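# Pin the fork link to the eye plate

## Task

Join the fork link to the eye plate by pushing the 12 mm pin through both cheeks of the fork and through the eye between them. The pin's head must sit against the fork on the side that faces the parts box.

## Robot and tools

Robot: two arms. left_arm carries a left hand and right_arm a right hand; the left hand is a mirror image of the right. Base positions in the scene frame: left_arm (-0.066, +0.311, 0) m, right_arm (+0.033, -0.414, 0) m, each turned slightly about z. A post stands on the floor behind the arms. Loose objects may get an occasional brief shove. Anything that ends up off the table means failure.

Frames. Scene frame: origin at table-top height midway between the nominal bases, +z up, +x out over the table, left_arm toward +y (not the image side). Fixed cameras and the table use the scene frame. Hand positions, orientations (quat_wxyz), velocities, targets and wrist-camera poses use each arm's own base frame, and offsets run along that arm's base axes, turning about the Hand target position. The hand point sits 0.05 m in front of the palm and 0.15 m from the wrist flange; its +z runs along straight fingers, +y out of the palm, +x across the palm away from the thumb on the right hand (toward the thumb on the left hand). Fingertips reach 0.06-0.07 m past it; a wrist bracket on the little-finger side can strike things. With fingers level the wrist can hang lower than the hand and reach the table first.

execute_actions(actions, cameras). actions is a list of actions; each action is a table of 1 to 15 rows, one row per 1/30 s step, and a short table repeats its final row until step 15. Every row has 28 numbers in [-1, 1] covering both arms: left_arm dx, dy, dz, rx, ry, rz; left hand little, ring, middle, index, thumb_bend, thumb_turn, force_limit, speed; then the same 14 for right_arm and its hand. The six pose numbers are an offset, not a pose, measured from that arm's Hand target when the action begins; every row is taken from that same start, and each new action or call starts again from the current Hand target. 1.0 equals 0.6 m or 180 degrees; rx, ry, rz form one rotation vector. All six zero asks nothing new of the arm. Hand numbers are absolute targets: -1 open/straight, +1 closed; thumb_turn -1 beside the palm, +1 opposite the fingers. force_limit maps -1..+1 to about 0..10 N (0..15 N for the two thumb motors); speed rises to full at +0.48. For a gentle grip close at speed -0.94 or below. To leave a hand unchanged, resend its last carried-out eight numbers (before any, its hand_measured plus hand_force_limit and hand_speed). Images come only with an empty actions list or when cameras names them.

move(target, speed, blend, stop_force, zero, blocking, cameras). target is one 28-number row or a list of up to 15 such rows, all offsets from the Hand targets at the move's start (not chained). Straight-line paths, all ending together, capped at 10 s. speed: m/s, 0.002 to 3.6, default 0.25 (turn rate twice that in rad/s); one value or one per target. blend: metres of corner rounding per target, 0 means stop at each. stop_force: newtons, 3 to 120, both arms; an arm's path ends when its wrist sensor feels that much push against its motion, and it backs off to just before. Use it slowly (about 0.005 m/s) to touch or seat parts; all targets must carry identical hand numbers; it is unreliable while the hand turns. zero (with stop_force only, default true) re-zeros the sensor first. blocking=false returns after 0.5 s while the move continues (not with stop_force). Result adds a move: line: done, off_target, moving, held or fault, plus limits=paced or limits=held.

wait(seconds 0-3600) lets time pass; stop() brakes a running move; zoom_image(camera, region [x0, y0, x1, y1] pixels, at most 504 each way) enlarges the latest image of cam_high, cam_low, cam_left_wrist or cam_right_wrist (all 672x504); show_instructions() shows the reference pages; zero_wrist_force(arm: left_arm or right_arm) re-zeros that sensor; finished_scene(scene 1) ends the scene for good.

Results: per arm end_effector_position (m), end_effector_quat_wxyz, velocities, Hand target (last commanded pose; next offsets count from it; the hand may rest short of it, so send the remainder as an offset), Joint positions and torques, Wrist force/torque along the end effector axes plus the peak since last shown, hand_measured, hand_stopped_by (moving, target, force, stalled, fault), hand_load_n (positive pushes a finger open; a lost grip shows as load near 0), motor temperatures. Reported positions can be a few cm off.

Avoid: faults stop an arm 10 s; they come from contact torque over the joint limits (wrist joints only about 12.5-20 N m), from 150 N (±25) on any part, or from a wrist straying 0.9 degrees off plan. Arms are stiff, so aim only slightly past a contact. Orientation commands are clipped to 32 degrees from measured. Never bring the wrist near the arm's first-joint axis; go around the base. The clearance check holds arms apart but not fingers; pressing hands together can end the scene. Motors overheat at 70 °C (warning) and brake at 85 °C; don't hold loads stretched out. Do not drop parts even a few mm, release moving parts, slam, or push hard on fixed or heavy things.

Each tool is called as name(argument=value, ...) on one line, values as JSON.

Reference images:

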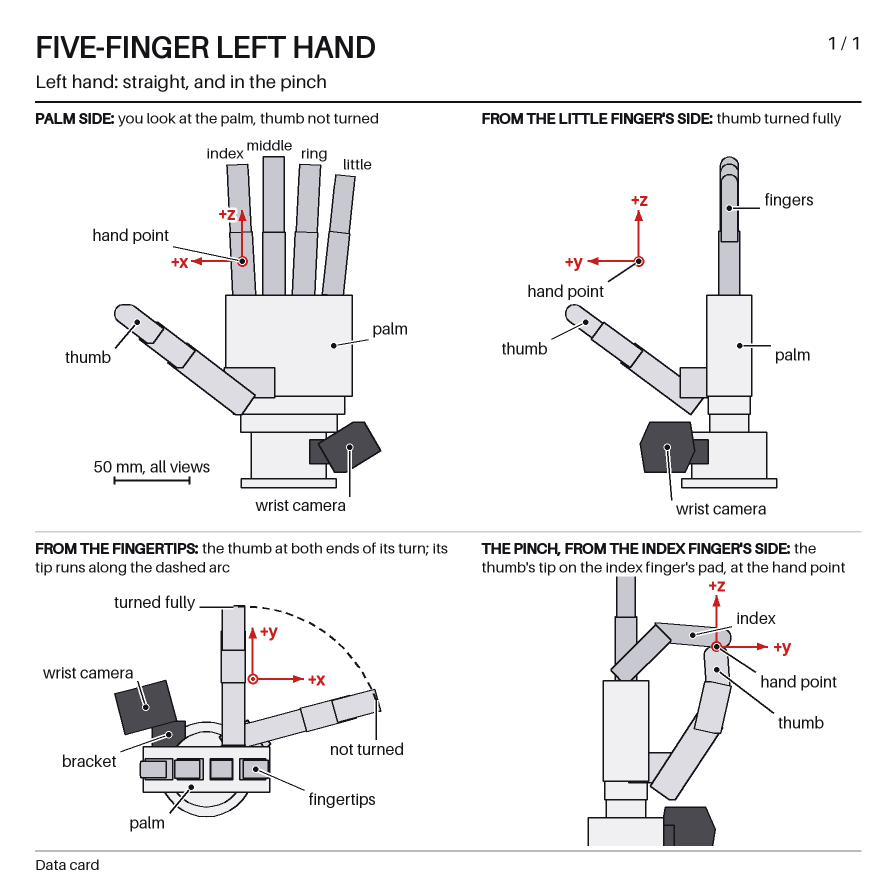

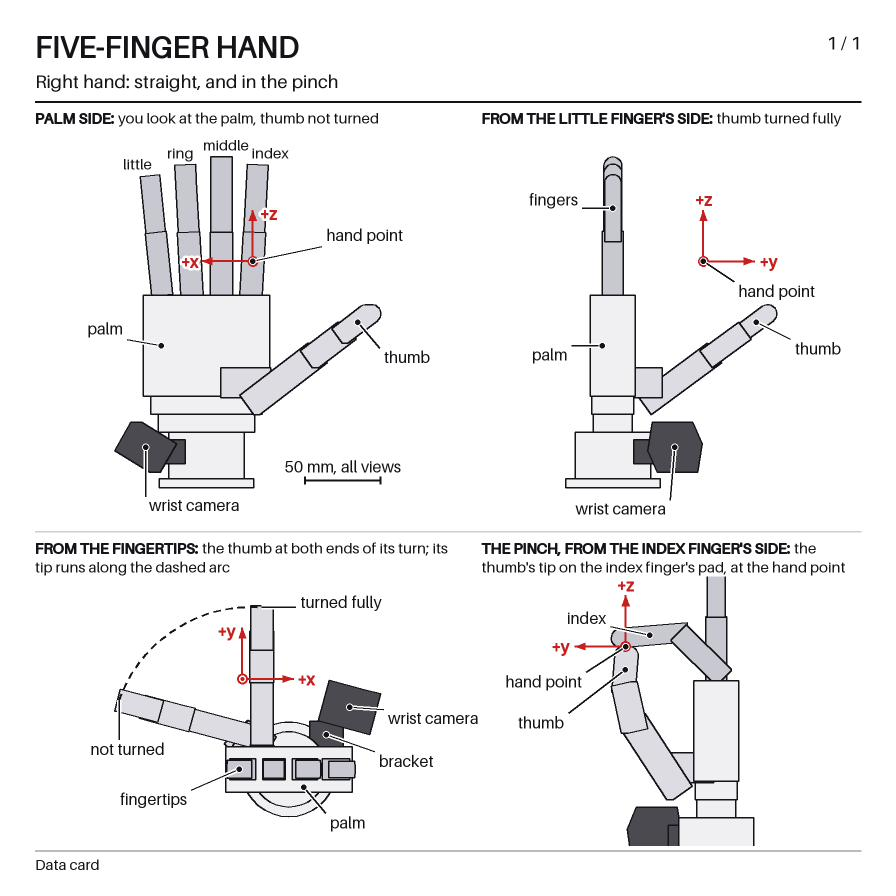

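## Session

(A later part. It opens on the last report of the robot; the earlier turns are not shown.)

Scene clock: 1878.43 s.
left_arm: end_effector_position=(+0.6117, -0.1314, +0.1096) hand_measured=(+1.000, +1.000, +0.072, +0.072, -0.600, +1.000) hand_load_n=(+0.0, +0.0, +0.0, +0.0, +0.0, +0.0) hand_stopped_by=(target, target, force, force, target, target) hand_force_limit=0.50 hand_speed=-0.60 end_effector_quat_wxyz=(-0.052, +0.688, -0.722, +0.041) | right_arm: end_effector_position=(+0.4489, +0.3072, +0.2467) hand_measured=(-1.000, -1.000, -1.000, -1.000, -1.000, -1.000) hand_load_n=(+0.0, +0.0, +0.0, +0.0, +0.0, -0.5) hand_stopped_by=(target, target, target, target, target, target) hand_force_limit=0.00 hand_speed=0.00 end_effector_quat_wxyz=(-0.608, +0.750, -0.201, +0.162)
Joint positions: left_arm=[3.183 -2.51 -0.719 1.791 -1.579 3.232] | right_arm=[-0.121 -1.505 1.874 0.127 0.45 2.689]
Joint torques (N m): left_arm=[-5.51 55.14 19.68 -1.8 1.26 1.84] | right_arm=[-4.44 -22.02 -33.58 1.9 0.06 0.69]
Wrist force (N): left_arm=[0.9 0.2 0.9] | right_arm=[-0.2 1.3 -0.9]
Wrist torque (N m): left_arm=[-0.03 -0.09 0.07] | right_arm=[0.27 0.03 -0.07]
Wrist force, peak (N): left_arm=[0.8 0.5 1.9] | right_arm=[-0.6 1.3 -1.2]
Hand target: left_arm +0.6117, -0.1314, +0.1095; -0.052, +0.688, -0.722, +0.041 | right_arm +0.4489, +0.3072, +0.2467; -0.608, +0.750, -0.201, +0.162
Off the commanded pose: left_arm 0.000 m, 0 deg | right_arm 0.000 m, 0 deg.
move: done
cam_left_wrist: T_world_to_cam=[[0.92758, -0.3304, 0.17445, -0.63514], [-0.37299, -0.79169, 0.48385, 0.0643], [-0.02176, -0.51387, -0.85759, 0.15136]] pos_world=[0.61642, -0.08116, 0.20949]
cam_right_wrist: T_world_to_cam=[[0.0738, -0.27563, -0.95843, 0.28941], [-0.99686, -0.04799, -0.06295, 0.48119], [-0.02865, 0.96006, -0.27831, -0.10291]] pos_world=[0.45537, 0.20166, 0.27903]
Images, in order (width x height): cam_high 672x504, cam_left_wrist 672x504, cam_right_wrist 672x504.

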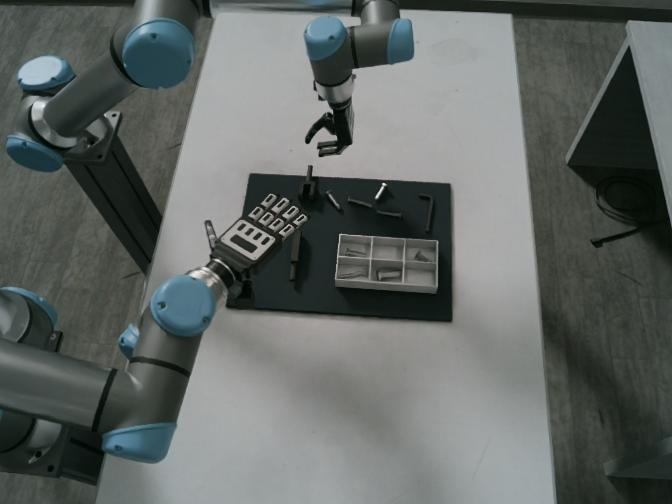

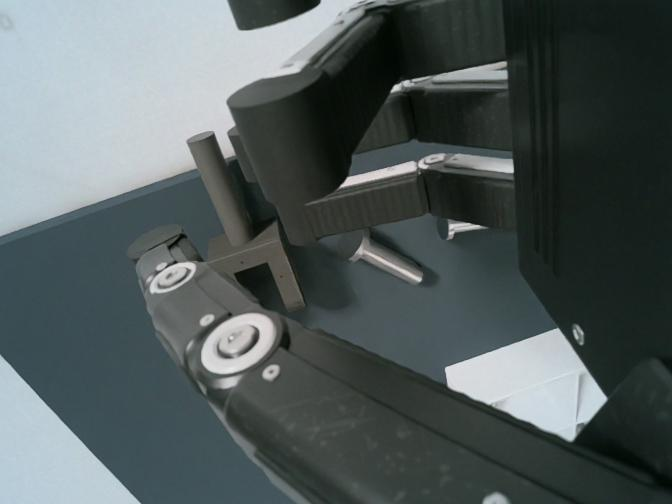

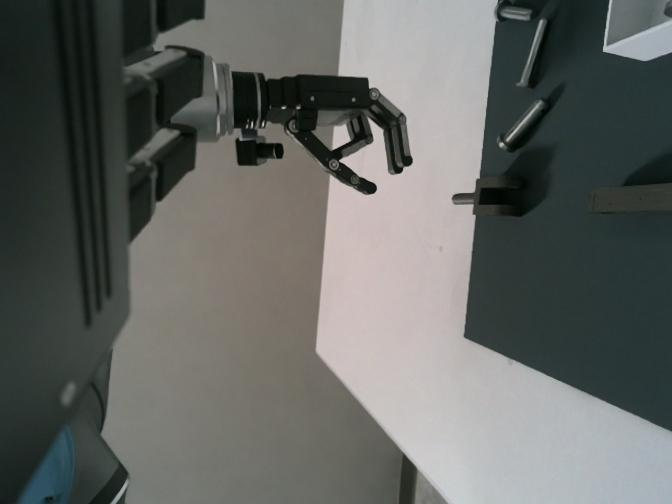

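move(target=[[-0.07,-0.0313,-0.0325,-0.0403,-0.4288,-0.0234,1,1,-0.15,-0.15,-0.1,1,0.5,-0.6,0,0,0,0,0,0,-1,-1,-1,-1,-1,-1,0,0]], speed=[0.12], cameras=["cam_right_wrist","cam_high","cam_left_wrist"])

Scene clock: 1919.47 s.
left_arm: end_effector_position=(+0.5697, -0.1501, +0.0899) hand_measured=(+1.000, +1.000, -0.150, -0.150, -0.100, +1.000) hand_load_n=(+0.0, +0.0, +0.0, +0.0, +0.0, +0.0) hand_stopped_by=(target, target, target, target, target, target) hand_force_limit=0.50 hand_speed=-0.60 end_effector_quat_wxyz=(+0.449, -0.490, +0.551, -0.505) | right_arm: end_effector_position=(+0.4489, +0.3072, +0.2467) hand_measured=(-1.000, -1.000, -1.000, -1.000, -1.000, -1.000) hand_load_n=(+0.0, +0.0, -0.5, +0.0, +0.0, +0.0) hand_stopped_by=(target, target, target, target, target, target) hand_force_limit=0.00 hand_speed=0.00 end_effector_quat_wxyz=(-0.608, +0.750, -0.201, +0.162)
Joint positions: left_arm=[3.272 -1.767 -2.279 3.956 -1.325 3.165] | right_arm=[-0.121 -1.505 1.874 0.127 0.45 2.689]
Joint torques (N m): left_arm=[-3.26 36.23 22.1 3.87 -1.08 1.74] | right_arm=[-4.83 -22.35 -33.58 1.99 0.22 0.77]
Wrist force (N): left_arm=[-0.6 -0.3 1.5] | right_arm=[-0.2 1.1 -1.0]
Wrist torque (N m): left_arm=[-0.31 -0.03 -0.24] | right_arm=[0.26 0.04 -0.08]
Wrist force, peak (N): left_arm=[-0.6 -0.3 1.5] | right_arm=[-0.3 1.4 -1.2]
Hand target: left_arm +0.5697, -0.1502, +0.0900; +0.449, -0.490, +0.551, -0.505 | right_arm +0.4489, +0.3072, +0.2467; -0.608, +0.750, -0.201, +0.162
Off the commanded pose: left_arm 0.000 m, 0 deg | right_arm 0.000 m, 0 deg.
move: done
cam_left_wrist: T_world_to_cam=[[-0.00489, -0.28543, 0.95839, -0.13152], [-0.65014, -0.72729, -0.21992, 0.27419], [0.7598, -0.62416, -0.18201, -0.39852]] pos_world=[0.48042, -0.08687, 0.11381]
cam_right_wrist: T_world_to_cam=[[0.0738, -0.27563, -0.95843, 0.28941], [-0.99686, -0.04799, -0.06295, 0.48119], [-0.02865, 0.96006, -0.27831, -0.10291]] pos_world=[0.45537, 0.20166, 0.27903]
Images, in order (width x height): cam_high 672x504, cam_left_wrist 672x504, cam_right_wrist 672x504.

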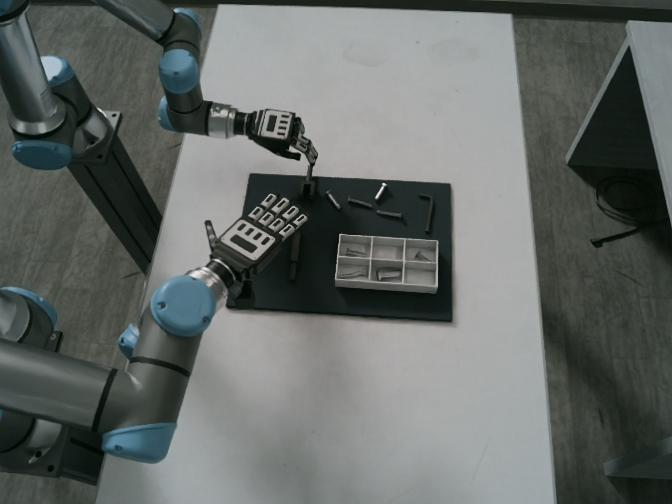

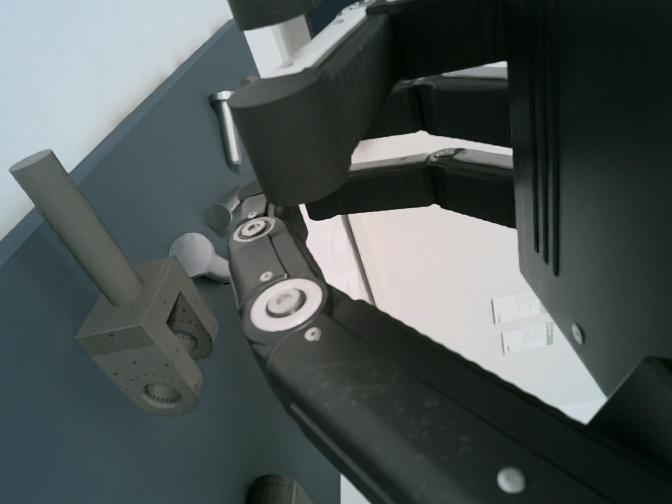

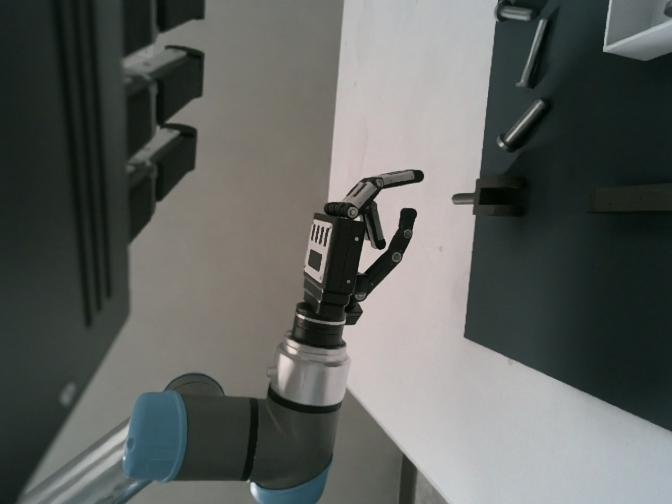

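move(target=[[0.004,0,-0.08,0,0,0,1,1,-0.15,-0.15,-0.1,1,0.5,-0.6,0,0,0,0,0,0,-1,-1,-1,-1,-1,-1,0,0]], speed=[0.08], cameras=["cam_right_wrist","cam_left_wrist"])

zoom_image(camera="cam_right_wrist", region=[380, 130, 540, 270])

Scene clock: 1934.47 s.
left_arm: end_effector_position=(+0.5720, -0.1502, +0.0420) hand_measured=(+1.000, +1.000, -0.150, -0.150, -0.100, +1.000) hand_load_n=(+0.5, +0.0, +0.0, +0.0, +0.0, +0.0) hand_stopped_by=(target, target, target, target, target, target) hand_force_limit=0.50 hand_speed=-0.60 end_effector_quat_wxyz=(+0.449, -0.490, +0.551, -0.505) | right_arm: end_effector_position=(+0.4489, +0.3072, +0.2467) hand_measured=(-1.000, -1.000, -1.000, -1.000, -1.000, -1.000) hand_load_n=(+0.0, -0.5, +0.0, +0.0, +0.0, -0.5) hand_stopped_by=(target, target, target, target, target, target) hand_force_limit=0.00 hand_speed=0.00 end_effector_quat_wxyz=(-0.608, +0.750, -0.201, +0.162)
Joint positions: left_arm=[3.271 -1.896 -2.305 4.112 -1.326 3.165] | right_arm=[-0.121 -1.505 1.874 0.127 0.45 2.689]
Joint torques (N m): left_arm=[-14.85 26.72 24.44 2.25 -1.01 -2.12] | right_arm=[-4.54 -22.4 -32.94 1.95 0.07 0.79]
Wrist force (N): left_arm=[-0.4 -0.2 1.0] | right_arm=[-0.4 1.2 -1.1]
Wrist torque (N m): left_arm=[-0.28 -0.11 -0.25] | right_arm=[0.27 0.07 -0.09]
Wrist force, peak (N): left_arm=[-0.4 -1.3 1.2] | right_arm=[-0.3 1.4 -1.1]
Hand target: left_arm +0.5721, -0.1502, +0.0420; +0.449, -0.490, +0.551, -0.505 | right_arm +0.4489, +0.3072, +0.2467; -0.608, +0.750, -0.201, +0.162
Off the commanded pose: left_arm 0.000 m, 0 deg | right_arm 0.000 m, 0 deg.
move: done
cam_left_wrist: T_world_to_cam=[[-0.00513, -0.28551, 0.95836, -0.08542], [-0.65017, -0.7272, -0.22012, 0.26516], [0.75977, -0.62423, -0.18191, -0.40914]] pos_world=[0.48282, -0.08697, 0.06581]
cam_right_wrist: T_world_to_cam=[[0.0738, -0.27563, -0.95843, 0.28941], [-0.99686, -0.04799, -0.06295, 0.48119], [-0.02865, 0.96006, -0.27831, -0.10291]] pos_world=[0.45537, 0.20166, 0.27903]
Images, in order (width x height): cam_left_wrist 672x504, cam_right_wrist 672x504.

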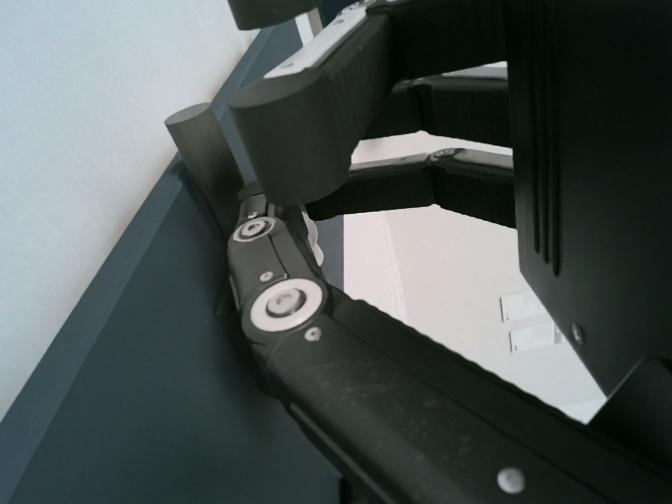

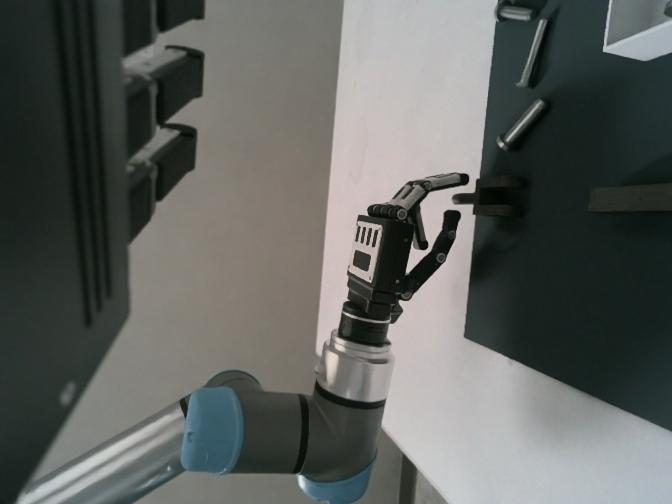

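Scaled by 3.150 from the camera's image (finer frame: 960x720).

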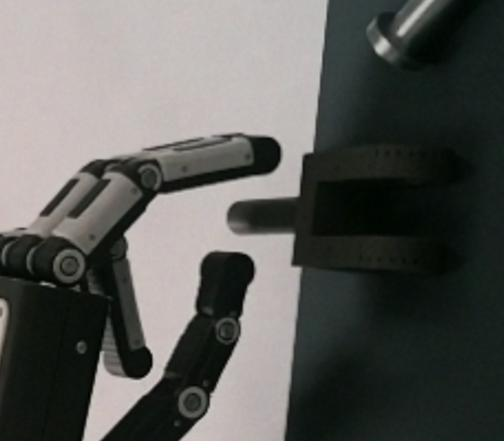

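move(target=[[0,0,-0.0375,0,0,0,1,1,-0.15,-0.15,-0.1,1,0.5,-0.6,0,0,0,0,0,0,-1,-1,-1,-1,-1,-1,0,0]], speed=[0.03], stop_force=4, cameras=["cam_right_wrist","cam_left_wrist"])

zoom_image(camera="cam_right_wrist", region=[380, 130, 540, 270])

Scene clock: 1952.97 s.
left_arm: end_effector_position=(+0.5721, -0.1502, +0.0195) hand_measured=(+1.000, +1.000, -0.150, -0.150, -0.100, +1.000) hand_load_n=(+0.5, +0.5, +0.0, +0.0, +0.0, +0.0) hand_stopped_by=(target, target, target, target, target, target) hand_force_limit=0.50 hand_speed=-0.60 end_effector_quat_wxyz=(+0.449, -0.490, +0.551, -0.505) | right_arm: end_effector_position=(+0.4489, +0.3072, +0.2467) hand_measured=(-1.000, -1.000, -1.000, -1.000, -1.000, -1.000) hand_load_n=(+0.0, +0.0, +0.0, +0.0, +0.0, -0.5) hand_stopped_by=(target, target, target, target, target, target) hand_force_limit=0.00 hand_speed=0.00 end_effector_quat_wxyz=(-0.608, +0.750, -0.201, +0.162)
Joint positions: left_arm=[3.271 -1.96 -2.314 4.184 -1.326 3.165] | right_arm=[-0.121 -1.505 1.874 0.127 0.45 2.689]
Joint torques (N m): left_arm=[10.4 40.81 23.06 0.12 0.68 -0.25] | right_arm=[-4.34 -22.27 -33.16 1.87 0.08 0.68]
Wrist force (N): left_arm=[-0.7 -0.3 1.2] | right_arm=[-0.3 1.0 -0.9]
Wrist torque (N m): left_arm=[-0.31 -0.05 -0.27] | right_arm=[0.22 0.05 -0.10]
Wrist force, peak (N): left_arm=[-0.7 -0.3 1.2] | right_arm=[-0.4 1.4 -1.1]
Hand target: left_arm +0.5721, -0.1502, +0.0195; +0.449, -0.490, +0.551, -0.505 | right_arm +0.4489, +0.3072, +0.2467; -0.608, +0.750, -0.201, +0.162
Off the commanded pose: left_arm 0.000 m, 0 deg | right_arm 0.000 m, 0 deg.
move: done
cam_left_wrist: T_world_to_cam=[[-0.00526, -0.28552, 0.95836, -0.06379], [-0.65016, -0.72719, -0.22022, 0.2602], [0.75978, -0.62424, -0.18181, -0.41325]] pos_world=[0.48282, -0.08697, 0.04331]
cam_right_wrist: T_world_to_cam=[[0.0738, -0.27563, -0.95843, 0.28941], [-0.99686, -0.04799, -0.06295, 0.48119], [-0.02865, 0.96006, -0.27831, -0.10291]] pos_world=[0.45537, 0.20166, 0.27903]
Images, in order (width x height): cam_left_wrist 672x504, cam_right_wrist 672x504.

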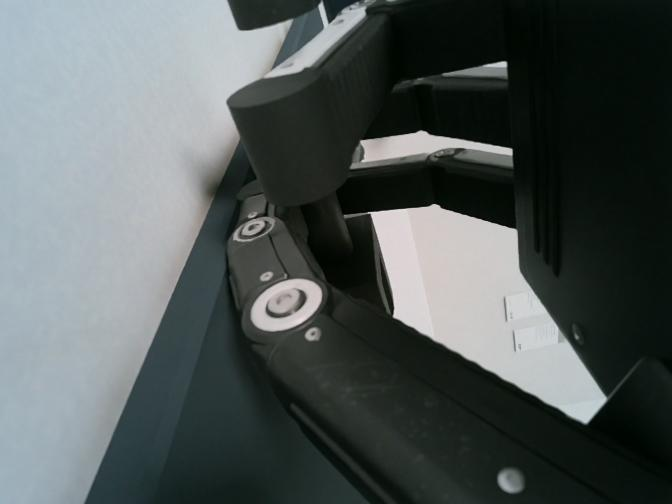

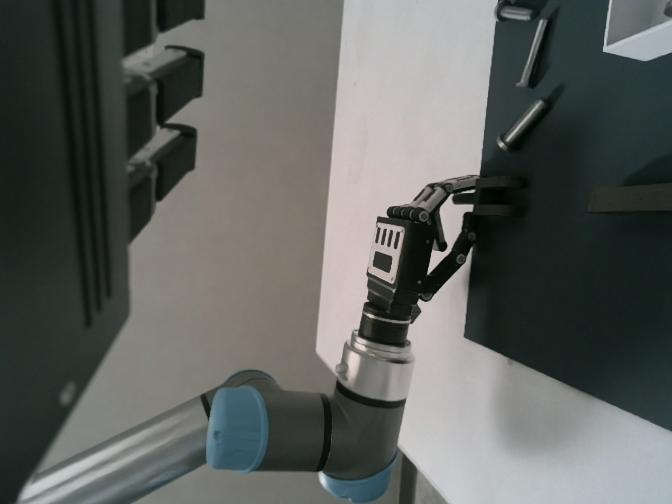

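Scaled by 3.150 from the camera's image (finer frame: 960x720).

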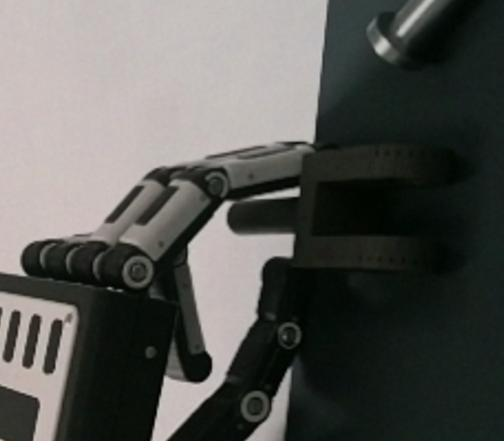

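move(target=[[0,0,0,0,0,0,1,1,-0.15,-0.15,0.05,1,0.4,-0.75,0,0,0,0,0,0,-1,-1,-1,-1,-1,-1,0,0],[0,0,0,0,0,0,1,1,0.3,0.3,0.05,1,0.4,-0.75,0,0,0,0,0,0,-1,-1,-1,-1,-1,-1,0,0]], speed=[0.03], cameras=["cam_right_wrist","cam_left_wrist","cam_high"])

zoom_image(camera="cam_right_wrist", region=[380, 130, 540, 270])

zoom_image(camera="cam_high", region=[280, 150, 370, 215])

speed must be one number or one for each of the 2 targets, got a list of 1; nothing of the call was run

Scaled by 3.150 from the camera's image (finer frame: 960x720).

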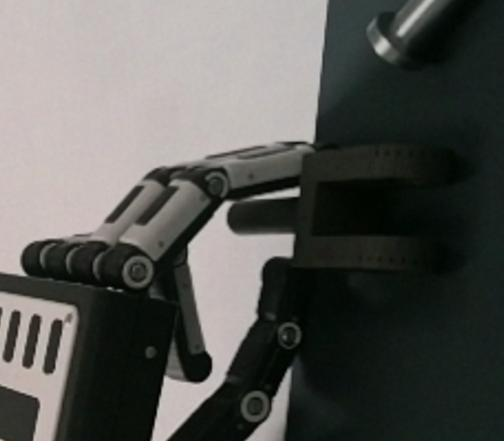

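This scene's latest camera images include none from cam_high. They are from: cam_left_wrist, cam_right_wrist. cam_high's image comes with the result of a call that names it in "cameras".

move(target=[[0,0,0,0,0,0,1,1,-0.15,-0.15,0.05,1,0.4,-0.75,0,0,0,0,0,0,-1,-1,-1,-1,-1,-1,0,0],[0,0,0,0,0,0,1,1,0.3,0.3,0.05,1,0.4,-0.75,0,0,0,0,0,0,-1,-1,-1,-1,-1,-1,0,0]], speed=0.03, cameras=["cam_right_wrist","cam_left_wrist","cam_high"])

zoom_image(camera="cam_right_wrist", region=[380, 130, 540, 270])

zoom_image(camera="cam_high", region=[280, 150, 370, 215])

Scene clock: 1969.63 s.
left_arm: end_effector_position=(+0.5721, -0.1501, +0.0196) hand_measured=(+1.000, +1.000, +0.006, +0.076, +0.050, +1.000) hand_load_n=(+0.0, +0.0, +6.0, +7.0, +1.0, -2.5) hand_stopped_by=(target, target, force, force, target, target) hand_force_limit=0.40 hand_speed=-0.75 end_effector_quat_wxyz=(+0.449, -0.489, +0.551, -0.505) | right_arm: end_effector_position=(+0.4489, +0.3072, +0.2467) hand_measured=(-1.000, -1.000, -1.000, -1.000, -1.000, -1.000) hand_load_n=(+0.0, +0.0, +0.0, +0.0, +0.0, +0.0) hand_stopped_by=(target, target, target, target, target, target) hand_force_limit=0.00 hand_speed=0.00 end_effector_quat_wxyz=(-0.608, +0.750, -0.201, +0.162)
Joint positions: left_arm=[3.271 -1.96 -2.314 4.184 -1.326 3.165] | right_arm=[-0.121 -1.505 1.874 0.127 0.45 2.689]
Joint torques (N m): left_arm=[9.79 33.06 9.47 0.07 -1.33 0.38] | right_arm=[-4.07 -22.22 -32.45 1.84 0.16 0.76]
Wrist force (N): left_arm=[0.3 -6.6 5.9] | right_arm=[-0.2 1.1 -0.9]
Wrist torque (N m): left_arm=[-0.42 -0.03 -0.17] | right_arm=[0.25 0.04 -0.09]
Wrist force, peak (N): left_arm=[-0.2 -6.7 7.0] | right_arm=[-0.3 1.3 -1.3]
Hand target: left_arm +0.5721, -0.1502, +0.0195; +0.449, -0.490, +0.551, -0.505 | right_arm +0.4489, +0.3072, +0.2467; -0.608, +0.750, -0.201, +0.162
Off the commanded pose: left_arm 0.000 m, 0 deg | right_arm 0.000 m, 0 deg.
move: done
cam_left_wrist: T_world_to_cam=[[-0.0054, -0.28553, 0.95835, -0.06382], [-0.65014, -0.72717, -0.22032, 0.26029], [0.7598, -0.62425, -0.18171, -0.41332]] pos_world=[0.48292, -0.08697, 0.04341]
cam_right_wrist: T_world_to_cam=[[0.0738, -0.27563, -0.95843, 0.28941], [-0.99686, -0.04799, -0.06295, 0.48119], [-0.02865, 0.96006, -0.27831, -0.10291]] pos_world=[0.45537, 0.20166, 0.27903]
Images, in order (width x height): cam_high 672x504, cam_left_wrist 672x504, cam_right_wrist 672x504.

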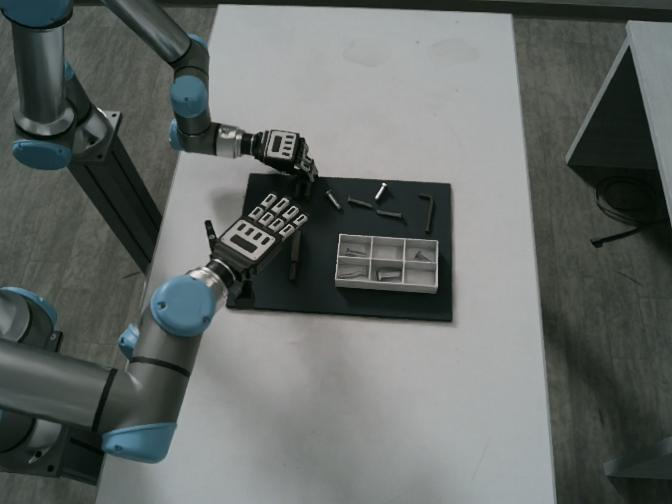

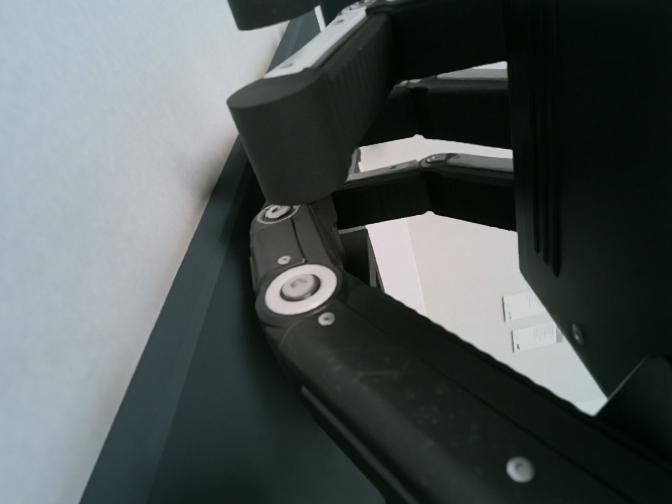

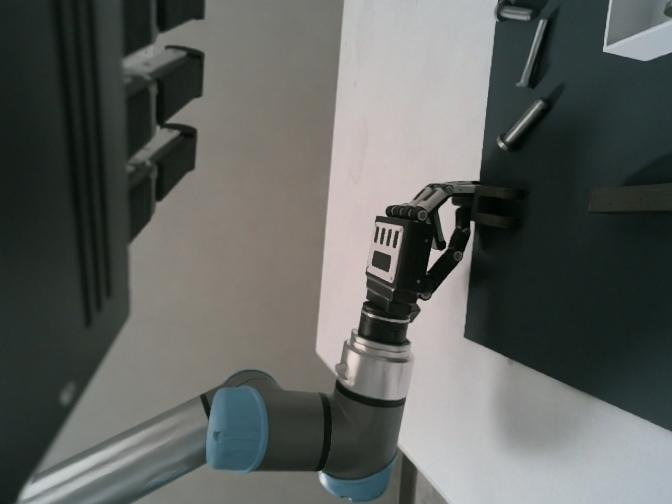

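Scaled by 3.150 from the camera's image (finer frame: 960x720).

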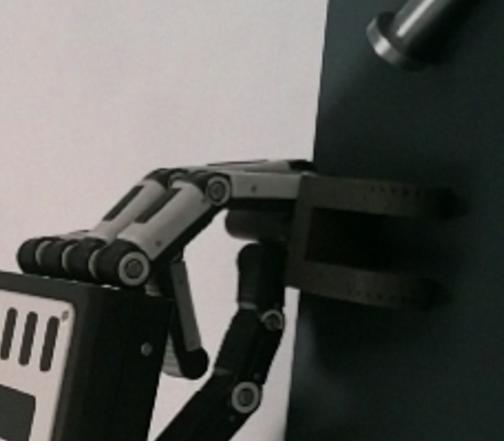

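Scaled by 5.600 from the camera's image (finer frame: 960x720).

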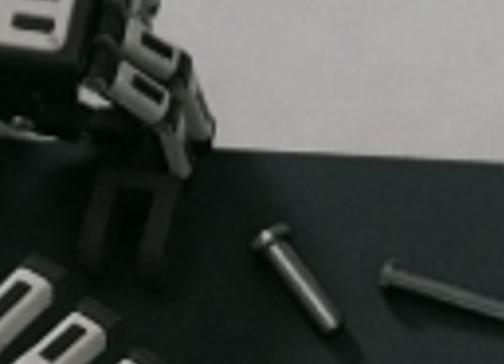

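move(target=[[0,0,0.002,0,0,0,1,1,0.3,0.3,0.05,1,0.4,-0.75,0,0,0,0,0,0,-1,-1,-1,-1,-1,-1,0,0],[-0.0055,-0.1099,0.002,0,0,0.0206,1,1,0.3,0.3,0.05,1,0.4,-0.75,0,0,0,0,0,0,-1,-1,-1,-1,-1,-1,0,0]], speed=[0.01,0.03], cameras=["cam_right_wrist","cam_left_wrist","cam_high"])

zoom_image(camera="cam_right_wrist", region=[440, 130, 672, 304])

zoom_image(camera="cam_high", region=[270, 170, 350, 230])

Scene clock: 2058.23 s.
left_arm: end_effector_position=(+0.5688, -0.2162, +0.0207) hand_measured=(+1.000, +1.000, +0.008, +0.076, +0.050, +1.000) hand_load_n=(+0.0, +0.0, +2.5, +6.5, +1.0, -2.5) hand_stopped_by=(target, target, force, force, target, target) hand_force_limit=0.40 hand_speed=-0.75 end_effector_quat_wxyz=(-0.465, +0.507, -0.535, +0.490) | right_arm: end_effector_position=(+0.4489, +0.3072, +0.2467) hand_measured=(-1.000, -1.000, -1.000, -1.000, -1.000, -1.000) hand_load_n=(+0.0, +0.0, +0.0, +0.0, +0.0, +0.0) hand_stopped_by=(target, target, target, target, target, target) hand_force_limit=0.00 hand_speed=0.00 end_effector_quat_wxyz=(-0.608, +0.750, -0.201, +0.162)
Joint positions: left_arm=[3.024 -1.992 -2.245 4.149 -1.635 3.137] | right_arm=[-0.121 -1.505 1.874 0.127 0.45 2.689]
Joint torques (N m): left_arm=[8.67 38.04 3.52 1.74 3.89 -0.86] | right_arm=[-3.94 -22.82 -32.7 1.79 0.07 0.74]
Wrist force (N): left_arm=[-8.3 -8.6 -0.1] | right_arm=[-0.1 1.2 -0.8]
Wrist torque (N m): left_arm=[-0.39 -0.10 0.00] | right_arm=[0.25 0.02 -0.08]
Wrist force, peak (N): left_arm=[-10.7 -8.2 0.2] | right_arm=[-0.3 1.4 -1.2]
Hand target: left_arm +0.5688, -0.2161, +0.0207; -0.465, +0.507, -0.535, +0.490 | right_arm +0.4489, +0.3072, +0.2467; -0.608, +0.750, -0.201, +0.162
Off the commanded pose: left_arm 0.000 m, 0 deg | right_arm 0.000 m, 0 deg.
move: done
cam_left_wrist: T_world_to_cam=[[0.01334, -0.28517, 0.95839, -0.09432], [-0.60198, -0.7676, -0.22002, 0.17415], [0.7984, -0.57399, -0.18191, -0.46292]] pos_world=[0.47569, -0.15893, 0.04451]
cam_right_wrist: T_world_to_cam=[[0.0738, -0.27563, -0.95843, 0.28941], [-0.99686, -0.04799, -0.06295, 0.48119], [-0.02865, 0.96006, -0.27831, -0.10291]] pos_world=[0.45537, 0.20166, 0.27903]
Images, in order (width x height): cam_high 672x504, cam_left_wrist 672x504, cam_right_wrist 672x504.

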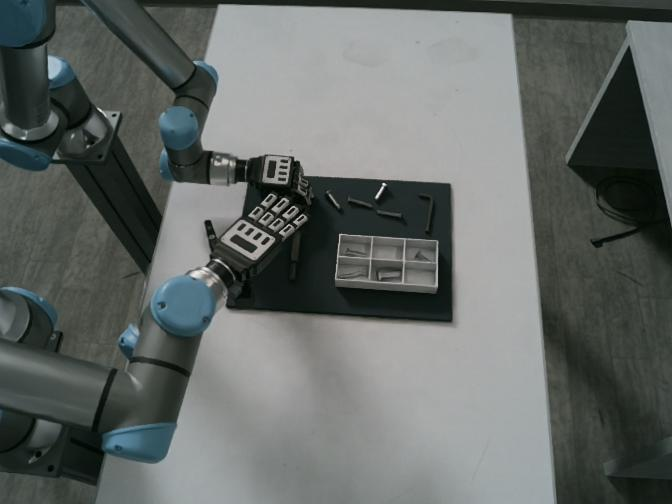

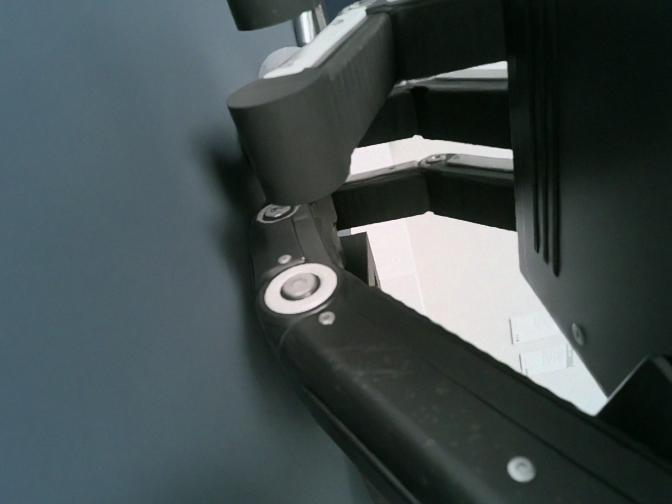

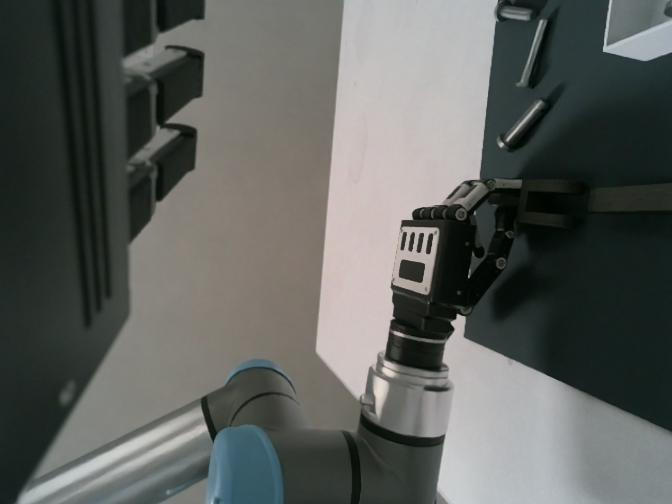

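Scaled by 2.172 from the camera's image (finer frame: 960x720).

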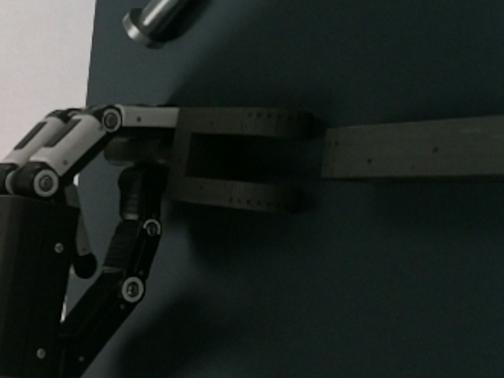

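Scaled by 6.300 from the camera's image (finer frame: 960x720).

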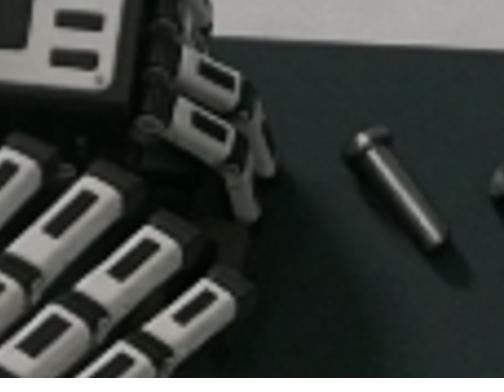

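move(target=[0,0,0.0017,0,0,0,1,1,0.3,0.3,0.05,1,0.4,-0.75,0,0,0,0,0,0,-1,-1,-1,-1,-1,-1,0,0], speed=0.02, cameras=["cam_high","cam_left_wrist","cam_right_wrist"])

zoom_image(camera="cam_right_wrist", region=[230, 120, 430, 270])

Scene clock: 2098.40 s.
left_arm: end_effector_position=(+0.5688, -0.2161, +0.0218) hand_measured=(+1.000, +1.000, +0.008, +0.076, +0.050, +1.000) hand_load_n=(+0.0, +0.0, +3.5, +6.5, +1.5, -2.5) hand_stopped_by=(target, target, force, force, target, target) hand_force_limit=0.40 hand_speed=-0.75 end_effector_quat_wxyz=(-0.465, +0.507, -0.535, +0.490) | right_arm: end_effector_position=(+0.4489, +0.3072, +0.2467) hand_measured=(-1.000, -1.000, -1.000, -1.000, -1.000, -1.000) hand_load_n=(+0.0, +0.0, +0.0, +0.0, +0.0, +0.0) hand_stopped_by=(target, target, target, target, target, target) hand_force_limit=0.00 hand_speed=0.00 end_effector_quat_wxyz=(-0.608, +0.750, -0.201, +0.162)
Joint positions: left_arm=[3.025 -1.989 -2.245 4.146 -1.635 3.137] | right_arm=[-0.121 -1.505 1.874 0.127 0.45 2.689]
Joint torques (N m): left_arm=[10.23 22.7 21.92 3.13 0.11 1.87] | right_arm=[-4.28 -22.36 -32.67 1.77 0.09 0.82]
Wrist force (N): left_arm=[-6.1 -4.7 2.5] | right_arm=[-0.1 1.1 -0.9]
Wrist torque (N m): left_arm=[-0.28 -0.11 -0.09] | right_arm=[0.25 0.02 -0.07]
Wrist force, peak (N): left_arm=[-8.2 -9.1 -0.1] | right_arm=[-0.4 1.5 -1.0]
Hand target: left_arm +0.5688, -0.2161, +0.0218; -0.465, +0.507, -0.535, +0.490 | right_arm +0.4489, +0.3072, +0.2467; -0.608, +0.750, -0.201, +0.162
Off the commanded pose: left_arm 0.000 m, 0 deg | right_arm 0.000 m, 0 deg.
move: done
cam_left_wrist: T_world_to_cam=[[0.01324, -0.28528, 0.95835, -0.09531], [-0.60168, -0.76777, -0.22024, 0.17425], [0.79863, -0.57371, -0.18181, -0.46265]] pos_world=[0.47559, -0.15883, 0.04561]
cam_right_wrist: T_world_to_cam=[[0.0738, -0.27563, -0.95843, 0.28941], [-0.99686, -0.04799, -0.06295, 0.48119], [-0.02865, 0.96006, -0.27831, -0.10291]] pos_world=[0.45537, 0.20166, 0.27903]

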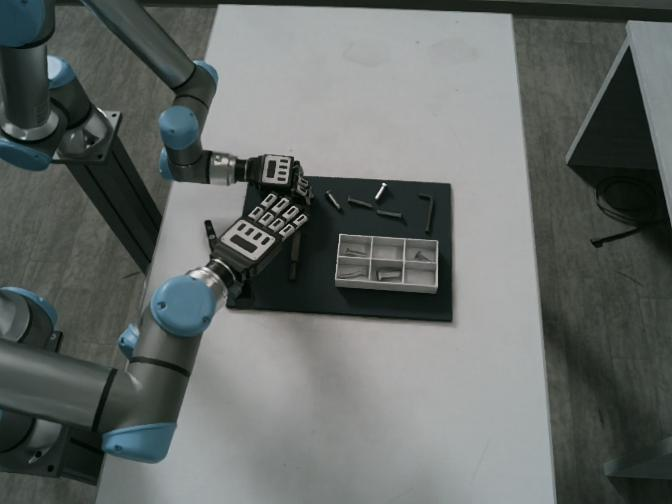

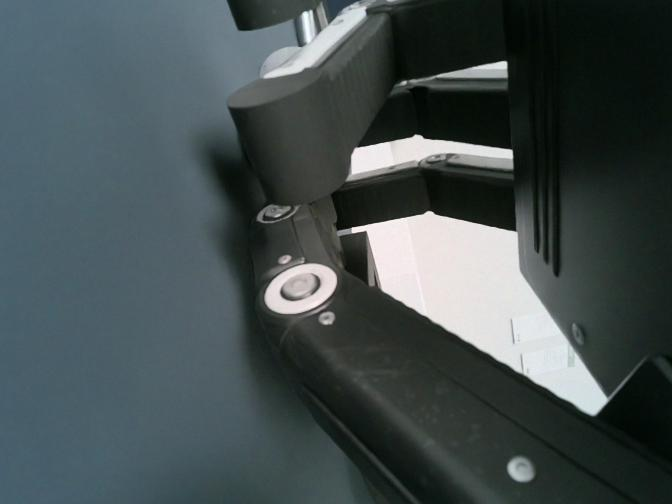

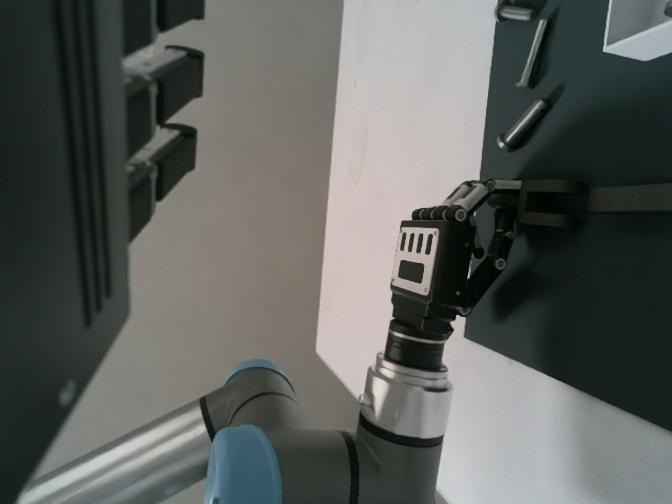

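Scaled by 2.520 from the camera's image (finer frame: 960x720).

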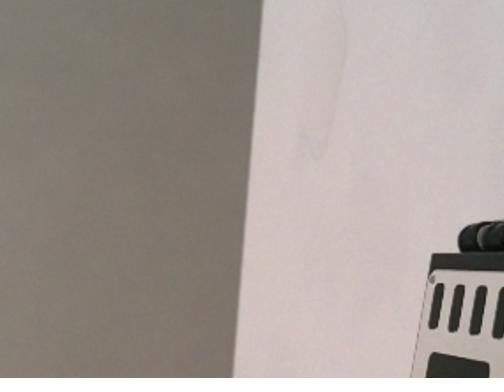

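zoom_image(camera="cam_right_wrist", region=[480, 150, 672, 250])

zoom_image(camera="cam_right_wrist", region=[490, 165, 610, 240])

Scaled by 2.625 from the camera's image (finer frame: 960x720).

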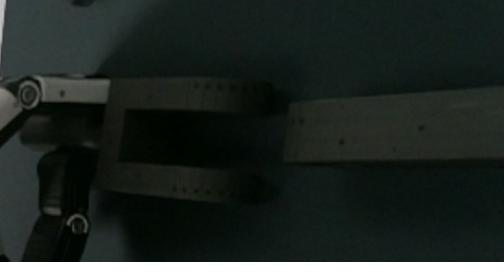

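Scaled by 4.200 from the camera's image (finer frame: 960x720).

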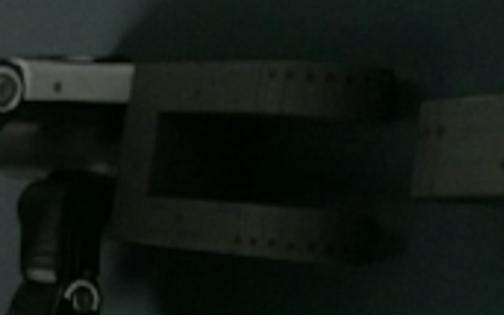

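move(target=[0,0,0,0,0,0,1,1,0.3,0.3,0.05,1,0.4,-0.75,0.05,0.1167,-0.1167,0,0,0,-1,-1,-1,-1,-1,-1,0,0], speed=0.08, cameras=["cam_right_wrist"])

zoom_image(camera="cam_right_wrist", region=[472, 140, 672, 290])

Scene clock: 2172.70 s.
left_arm: end_effector_position=(+0.5688, -0.2161, +0.0218) hand_measured=(+1.000, +1.000, +0.008, +0.076, +0.050, +1.000) hand_load_n=(+0.0, +0.0, +3.5, +6.5, +1.5, -2.5) hand_stopped_by=(target, target, force, force, target, target) hand_force_limit=0.40 hand_speed=-0.75 end_effector_quat_wxyz=(-0.465, +0.507, -0.535, +0.490) | right_arm: end_effector_position=(+0.4790, +0.3772, +0.1768) hand_measured=(-1.000, -1.000, -1.000, -1.000, -1.000, -1.000) hand_load_n=(+0.0, +0.0, +0.0, +0.0, +0.0, -0.5) hand_stopped_by=(target, target, target, target, target, target) hand_force_limit=0.00 hand_speed=0.00 end_effector_quat_wxyz=(-0.608, +0.750, -0.201, +0.162)
Joint positions: left_arm=[3.025 -1.989 -2.245 4.146 -1.635 3.137] | right_arm=[0.069 -1.344 1.867 -0.16 0.623 2.843]
Joint torques (N m): left_arm=[7.71 21.18 19.45 1.75 3.52 1.85] | right_arm=[-0.13 -44.14 -9.92 -0.21 -2.55 -0.42]
Wrist force (N): left_arm=[-6.2 -5.5 2.4] | right_arm=[-0.2 1.3 -1.0]
Wrist torque (N m): left_arm=[-0.33 -0.11 -0.07] | right_arm=[0.29 0.02 -0.07]
Wrist force, peak (N): left_arm=[-6.5 -5.6 2.6] | right_arm=[-0.7 1.6 -1.2]
Hand target: left_arm +0.5688, -0.2161, +0.0218; -0.465, +0.507, -0.535, +0.490 | right_arm +0.4789, +0.3772, +0.1767; -0.608, +0.750, -0.201, +0.162
Off the commanded pose: left_arm 0.000 m, 0 deg | right_arm 0.000 m, 0 deg.
move: done
cam_right_wrist: T_world_to_cam=[[0.07386, -0.27564, -0.95842, 0.23936], [-0.99686, -0.04792, -0.06305, 0.51014], [-0.02855, 0.96007, -0.27831, -0.18878]] pos_world=[0.48547, 0.27166, 0.20903]

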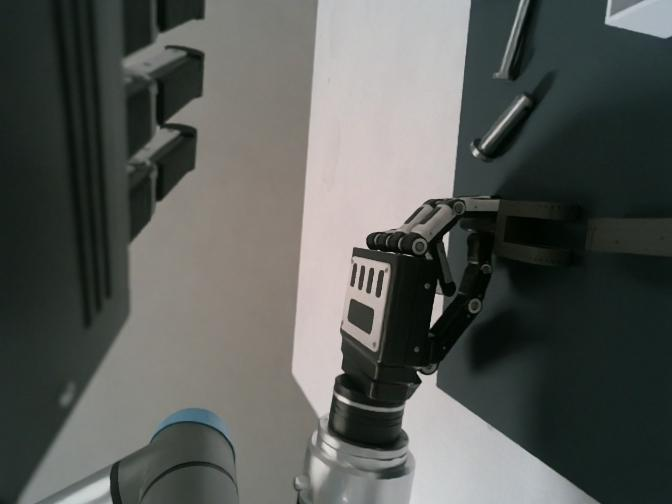

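Scaled by 2.520 from the camera's image (finer frame: 960x720).

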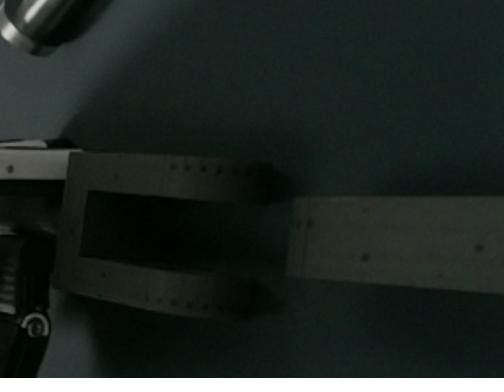

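zoom_image(camera="cam_right_wrist", region=[490, 185, 610, 275])

zoom_image(camera="cam_right_wrist", region=[580, 205, 672, 274])

Scaled by 4.200 from the camera's image (finer frame: 960x720).

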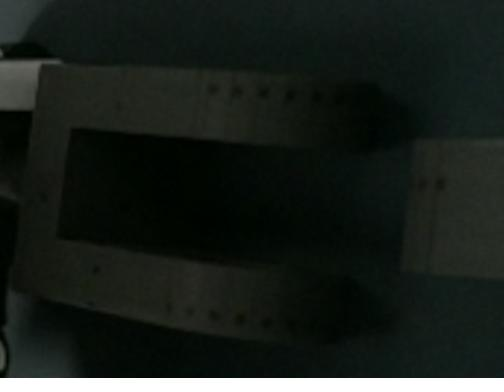

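Scaled by 5.478 from the camera's image (finer frame: 960x720).

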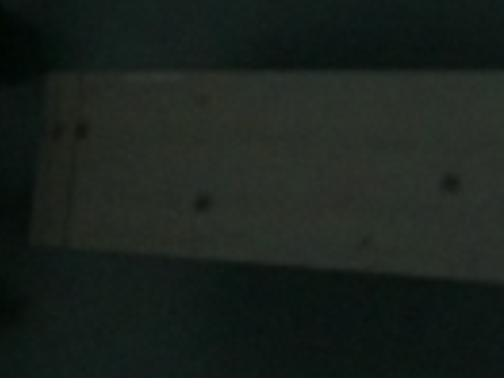

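move(target=[-0.004,0,0,0,0,0.015,1,1,0.3,0.3,0.05,1,0.4,-0.75,0,0,0,0,0,0,-1,-1,-1,-1,-1,-1,0,0], speed=0.02, cameras=["cam_right_wrist"])

zoom_image(camera="cam_right_wrist", region=[490, 185, 610, 275])

Scene clock: 2221.17 s.
left_arm: end_effector_position=(+0.5663, -0.2162, +0.0218) hand_measured=(+1.000, +1.000, +0.006, +0.076, +0.050, +1.000) hand_load_n=(+0.0, +0.0, +5.0, +6.5, +1.5, -2.5) hand_stopped_by=(target, target, force, force, target, target) hand_force_limit=0.40 hand_speed=-0.75 end_effector_quat_wxyz=(-0.477, +0.520, -0.523, +0.479) end_effector_velocity=(+0.000, -0.002, +0.000) end_effector_angular_velocity=(+0.000, +0.000, -0.006) | right_arm: end_effector_position=(+0.4789, +0.3772, +0.1767) hand_measured=(-1.000, -1.000, -1.000, -1.000, -1.000, -1.000) hand_load_n=(+0.0, +0.0, -0.5, +0.0, +0.0, -0.5) hand_stopped_by=(target, target, target, target, target, target) hand_force_limit=0.00 hand_speed=0.00 end_effector_quat_wxyz=(-0.608, +0.750, -0.201, +0.162)
Joint positions: left_arm=[2.99 -1.992 -2.239 4.143 -1.717 3.13] | right_arm=[0.069 -1.344 1.867 -0.16 0.623 2.844]
Joint velocities: left_arm=[0 0 0 0 0.006 0] | right_arm=[within noise]
Joint torques (N m): left_arm=[6.51 24.63 17.96 -0.52 1.38 -1.86] | right_arm=[2.68 -48.89 -10.98 -0.37 -0.02 0.03]
Wrist force (N): left_arm=[-0.7 -3.0 4.7] | right_arm=[-0.2 1.2 -0.9]
Wrist torque (N m): left_arm=[-0.28 -0.09 -0.14] | right_arm=[0.27 0.02 -0.08]
Wrist force, peak (N): left_arm=[-6.6 -5.6 2.4] | right_arm=[-0.5 1.5 -1.1]
Hand target: left_arm +0.5664, -0.2161, +0.0218; -0.477, +0.520, -0.523, +0.479 | right_arm +0.4789, +0.3772, +0.1767; -0.608, +0.750, -0.201, +0.162
Off the commanded pose: left_arm 0.000 m, 0 deg | right_arm 0.000 m, 0 deg.
move: done
cam_right_wrist: T_world_to_cam=[[0.0738, -0.27563, -0.95843, 0.2393], [-0.99686, -0.04799, -0.06295, 0.51004], [-0.02865, 0.96006, -0.27831, -0.18876]] pos_world=[0.48537, 0.27166, 0.20893]

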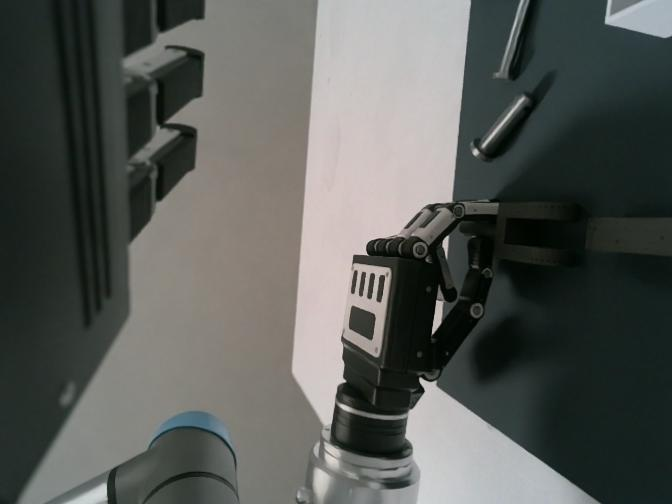

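Scaled by 4.200 from the camera's image (finer frame: 960x720).

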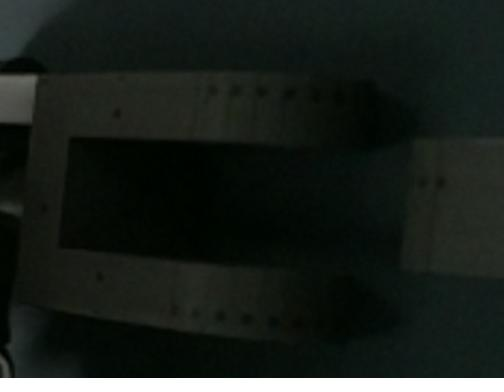

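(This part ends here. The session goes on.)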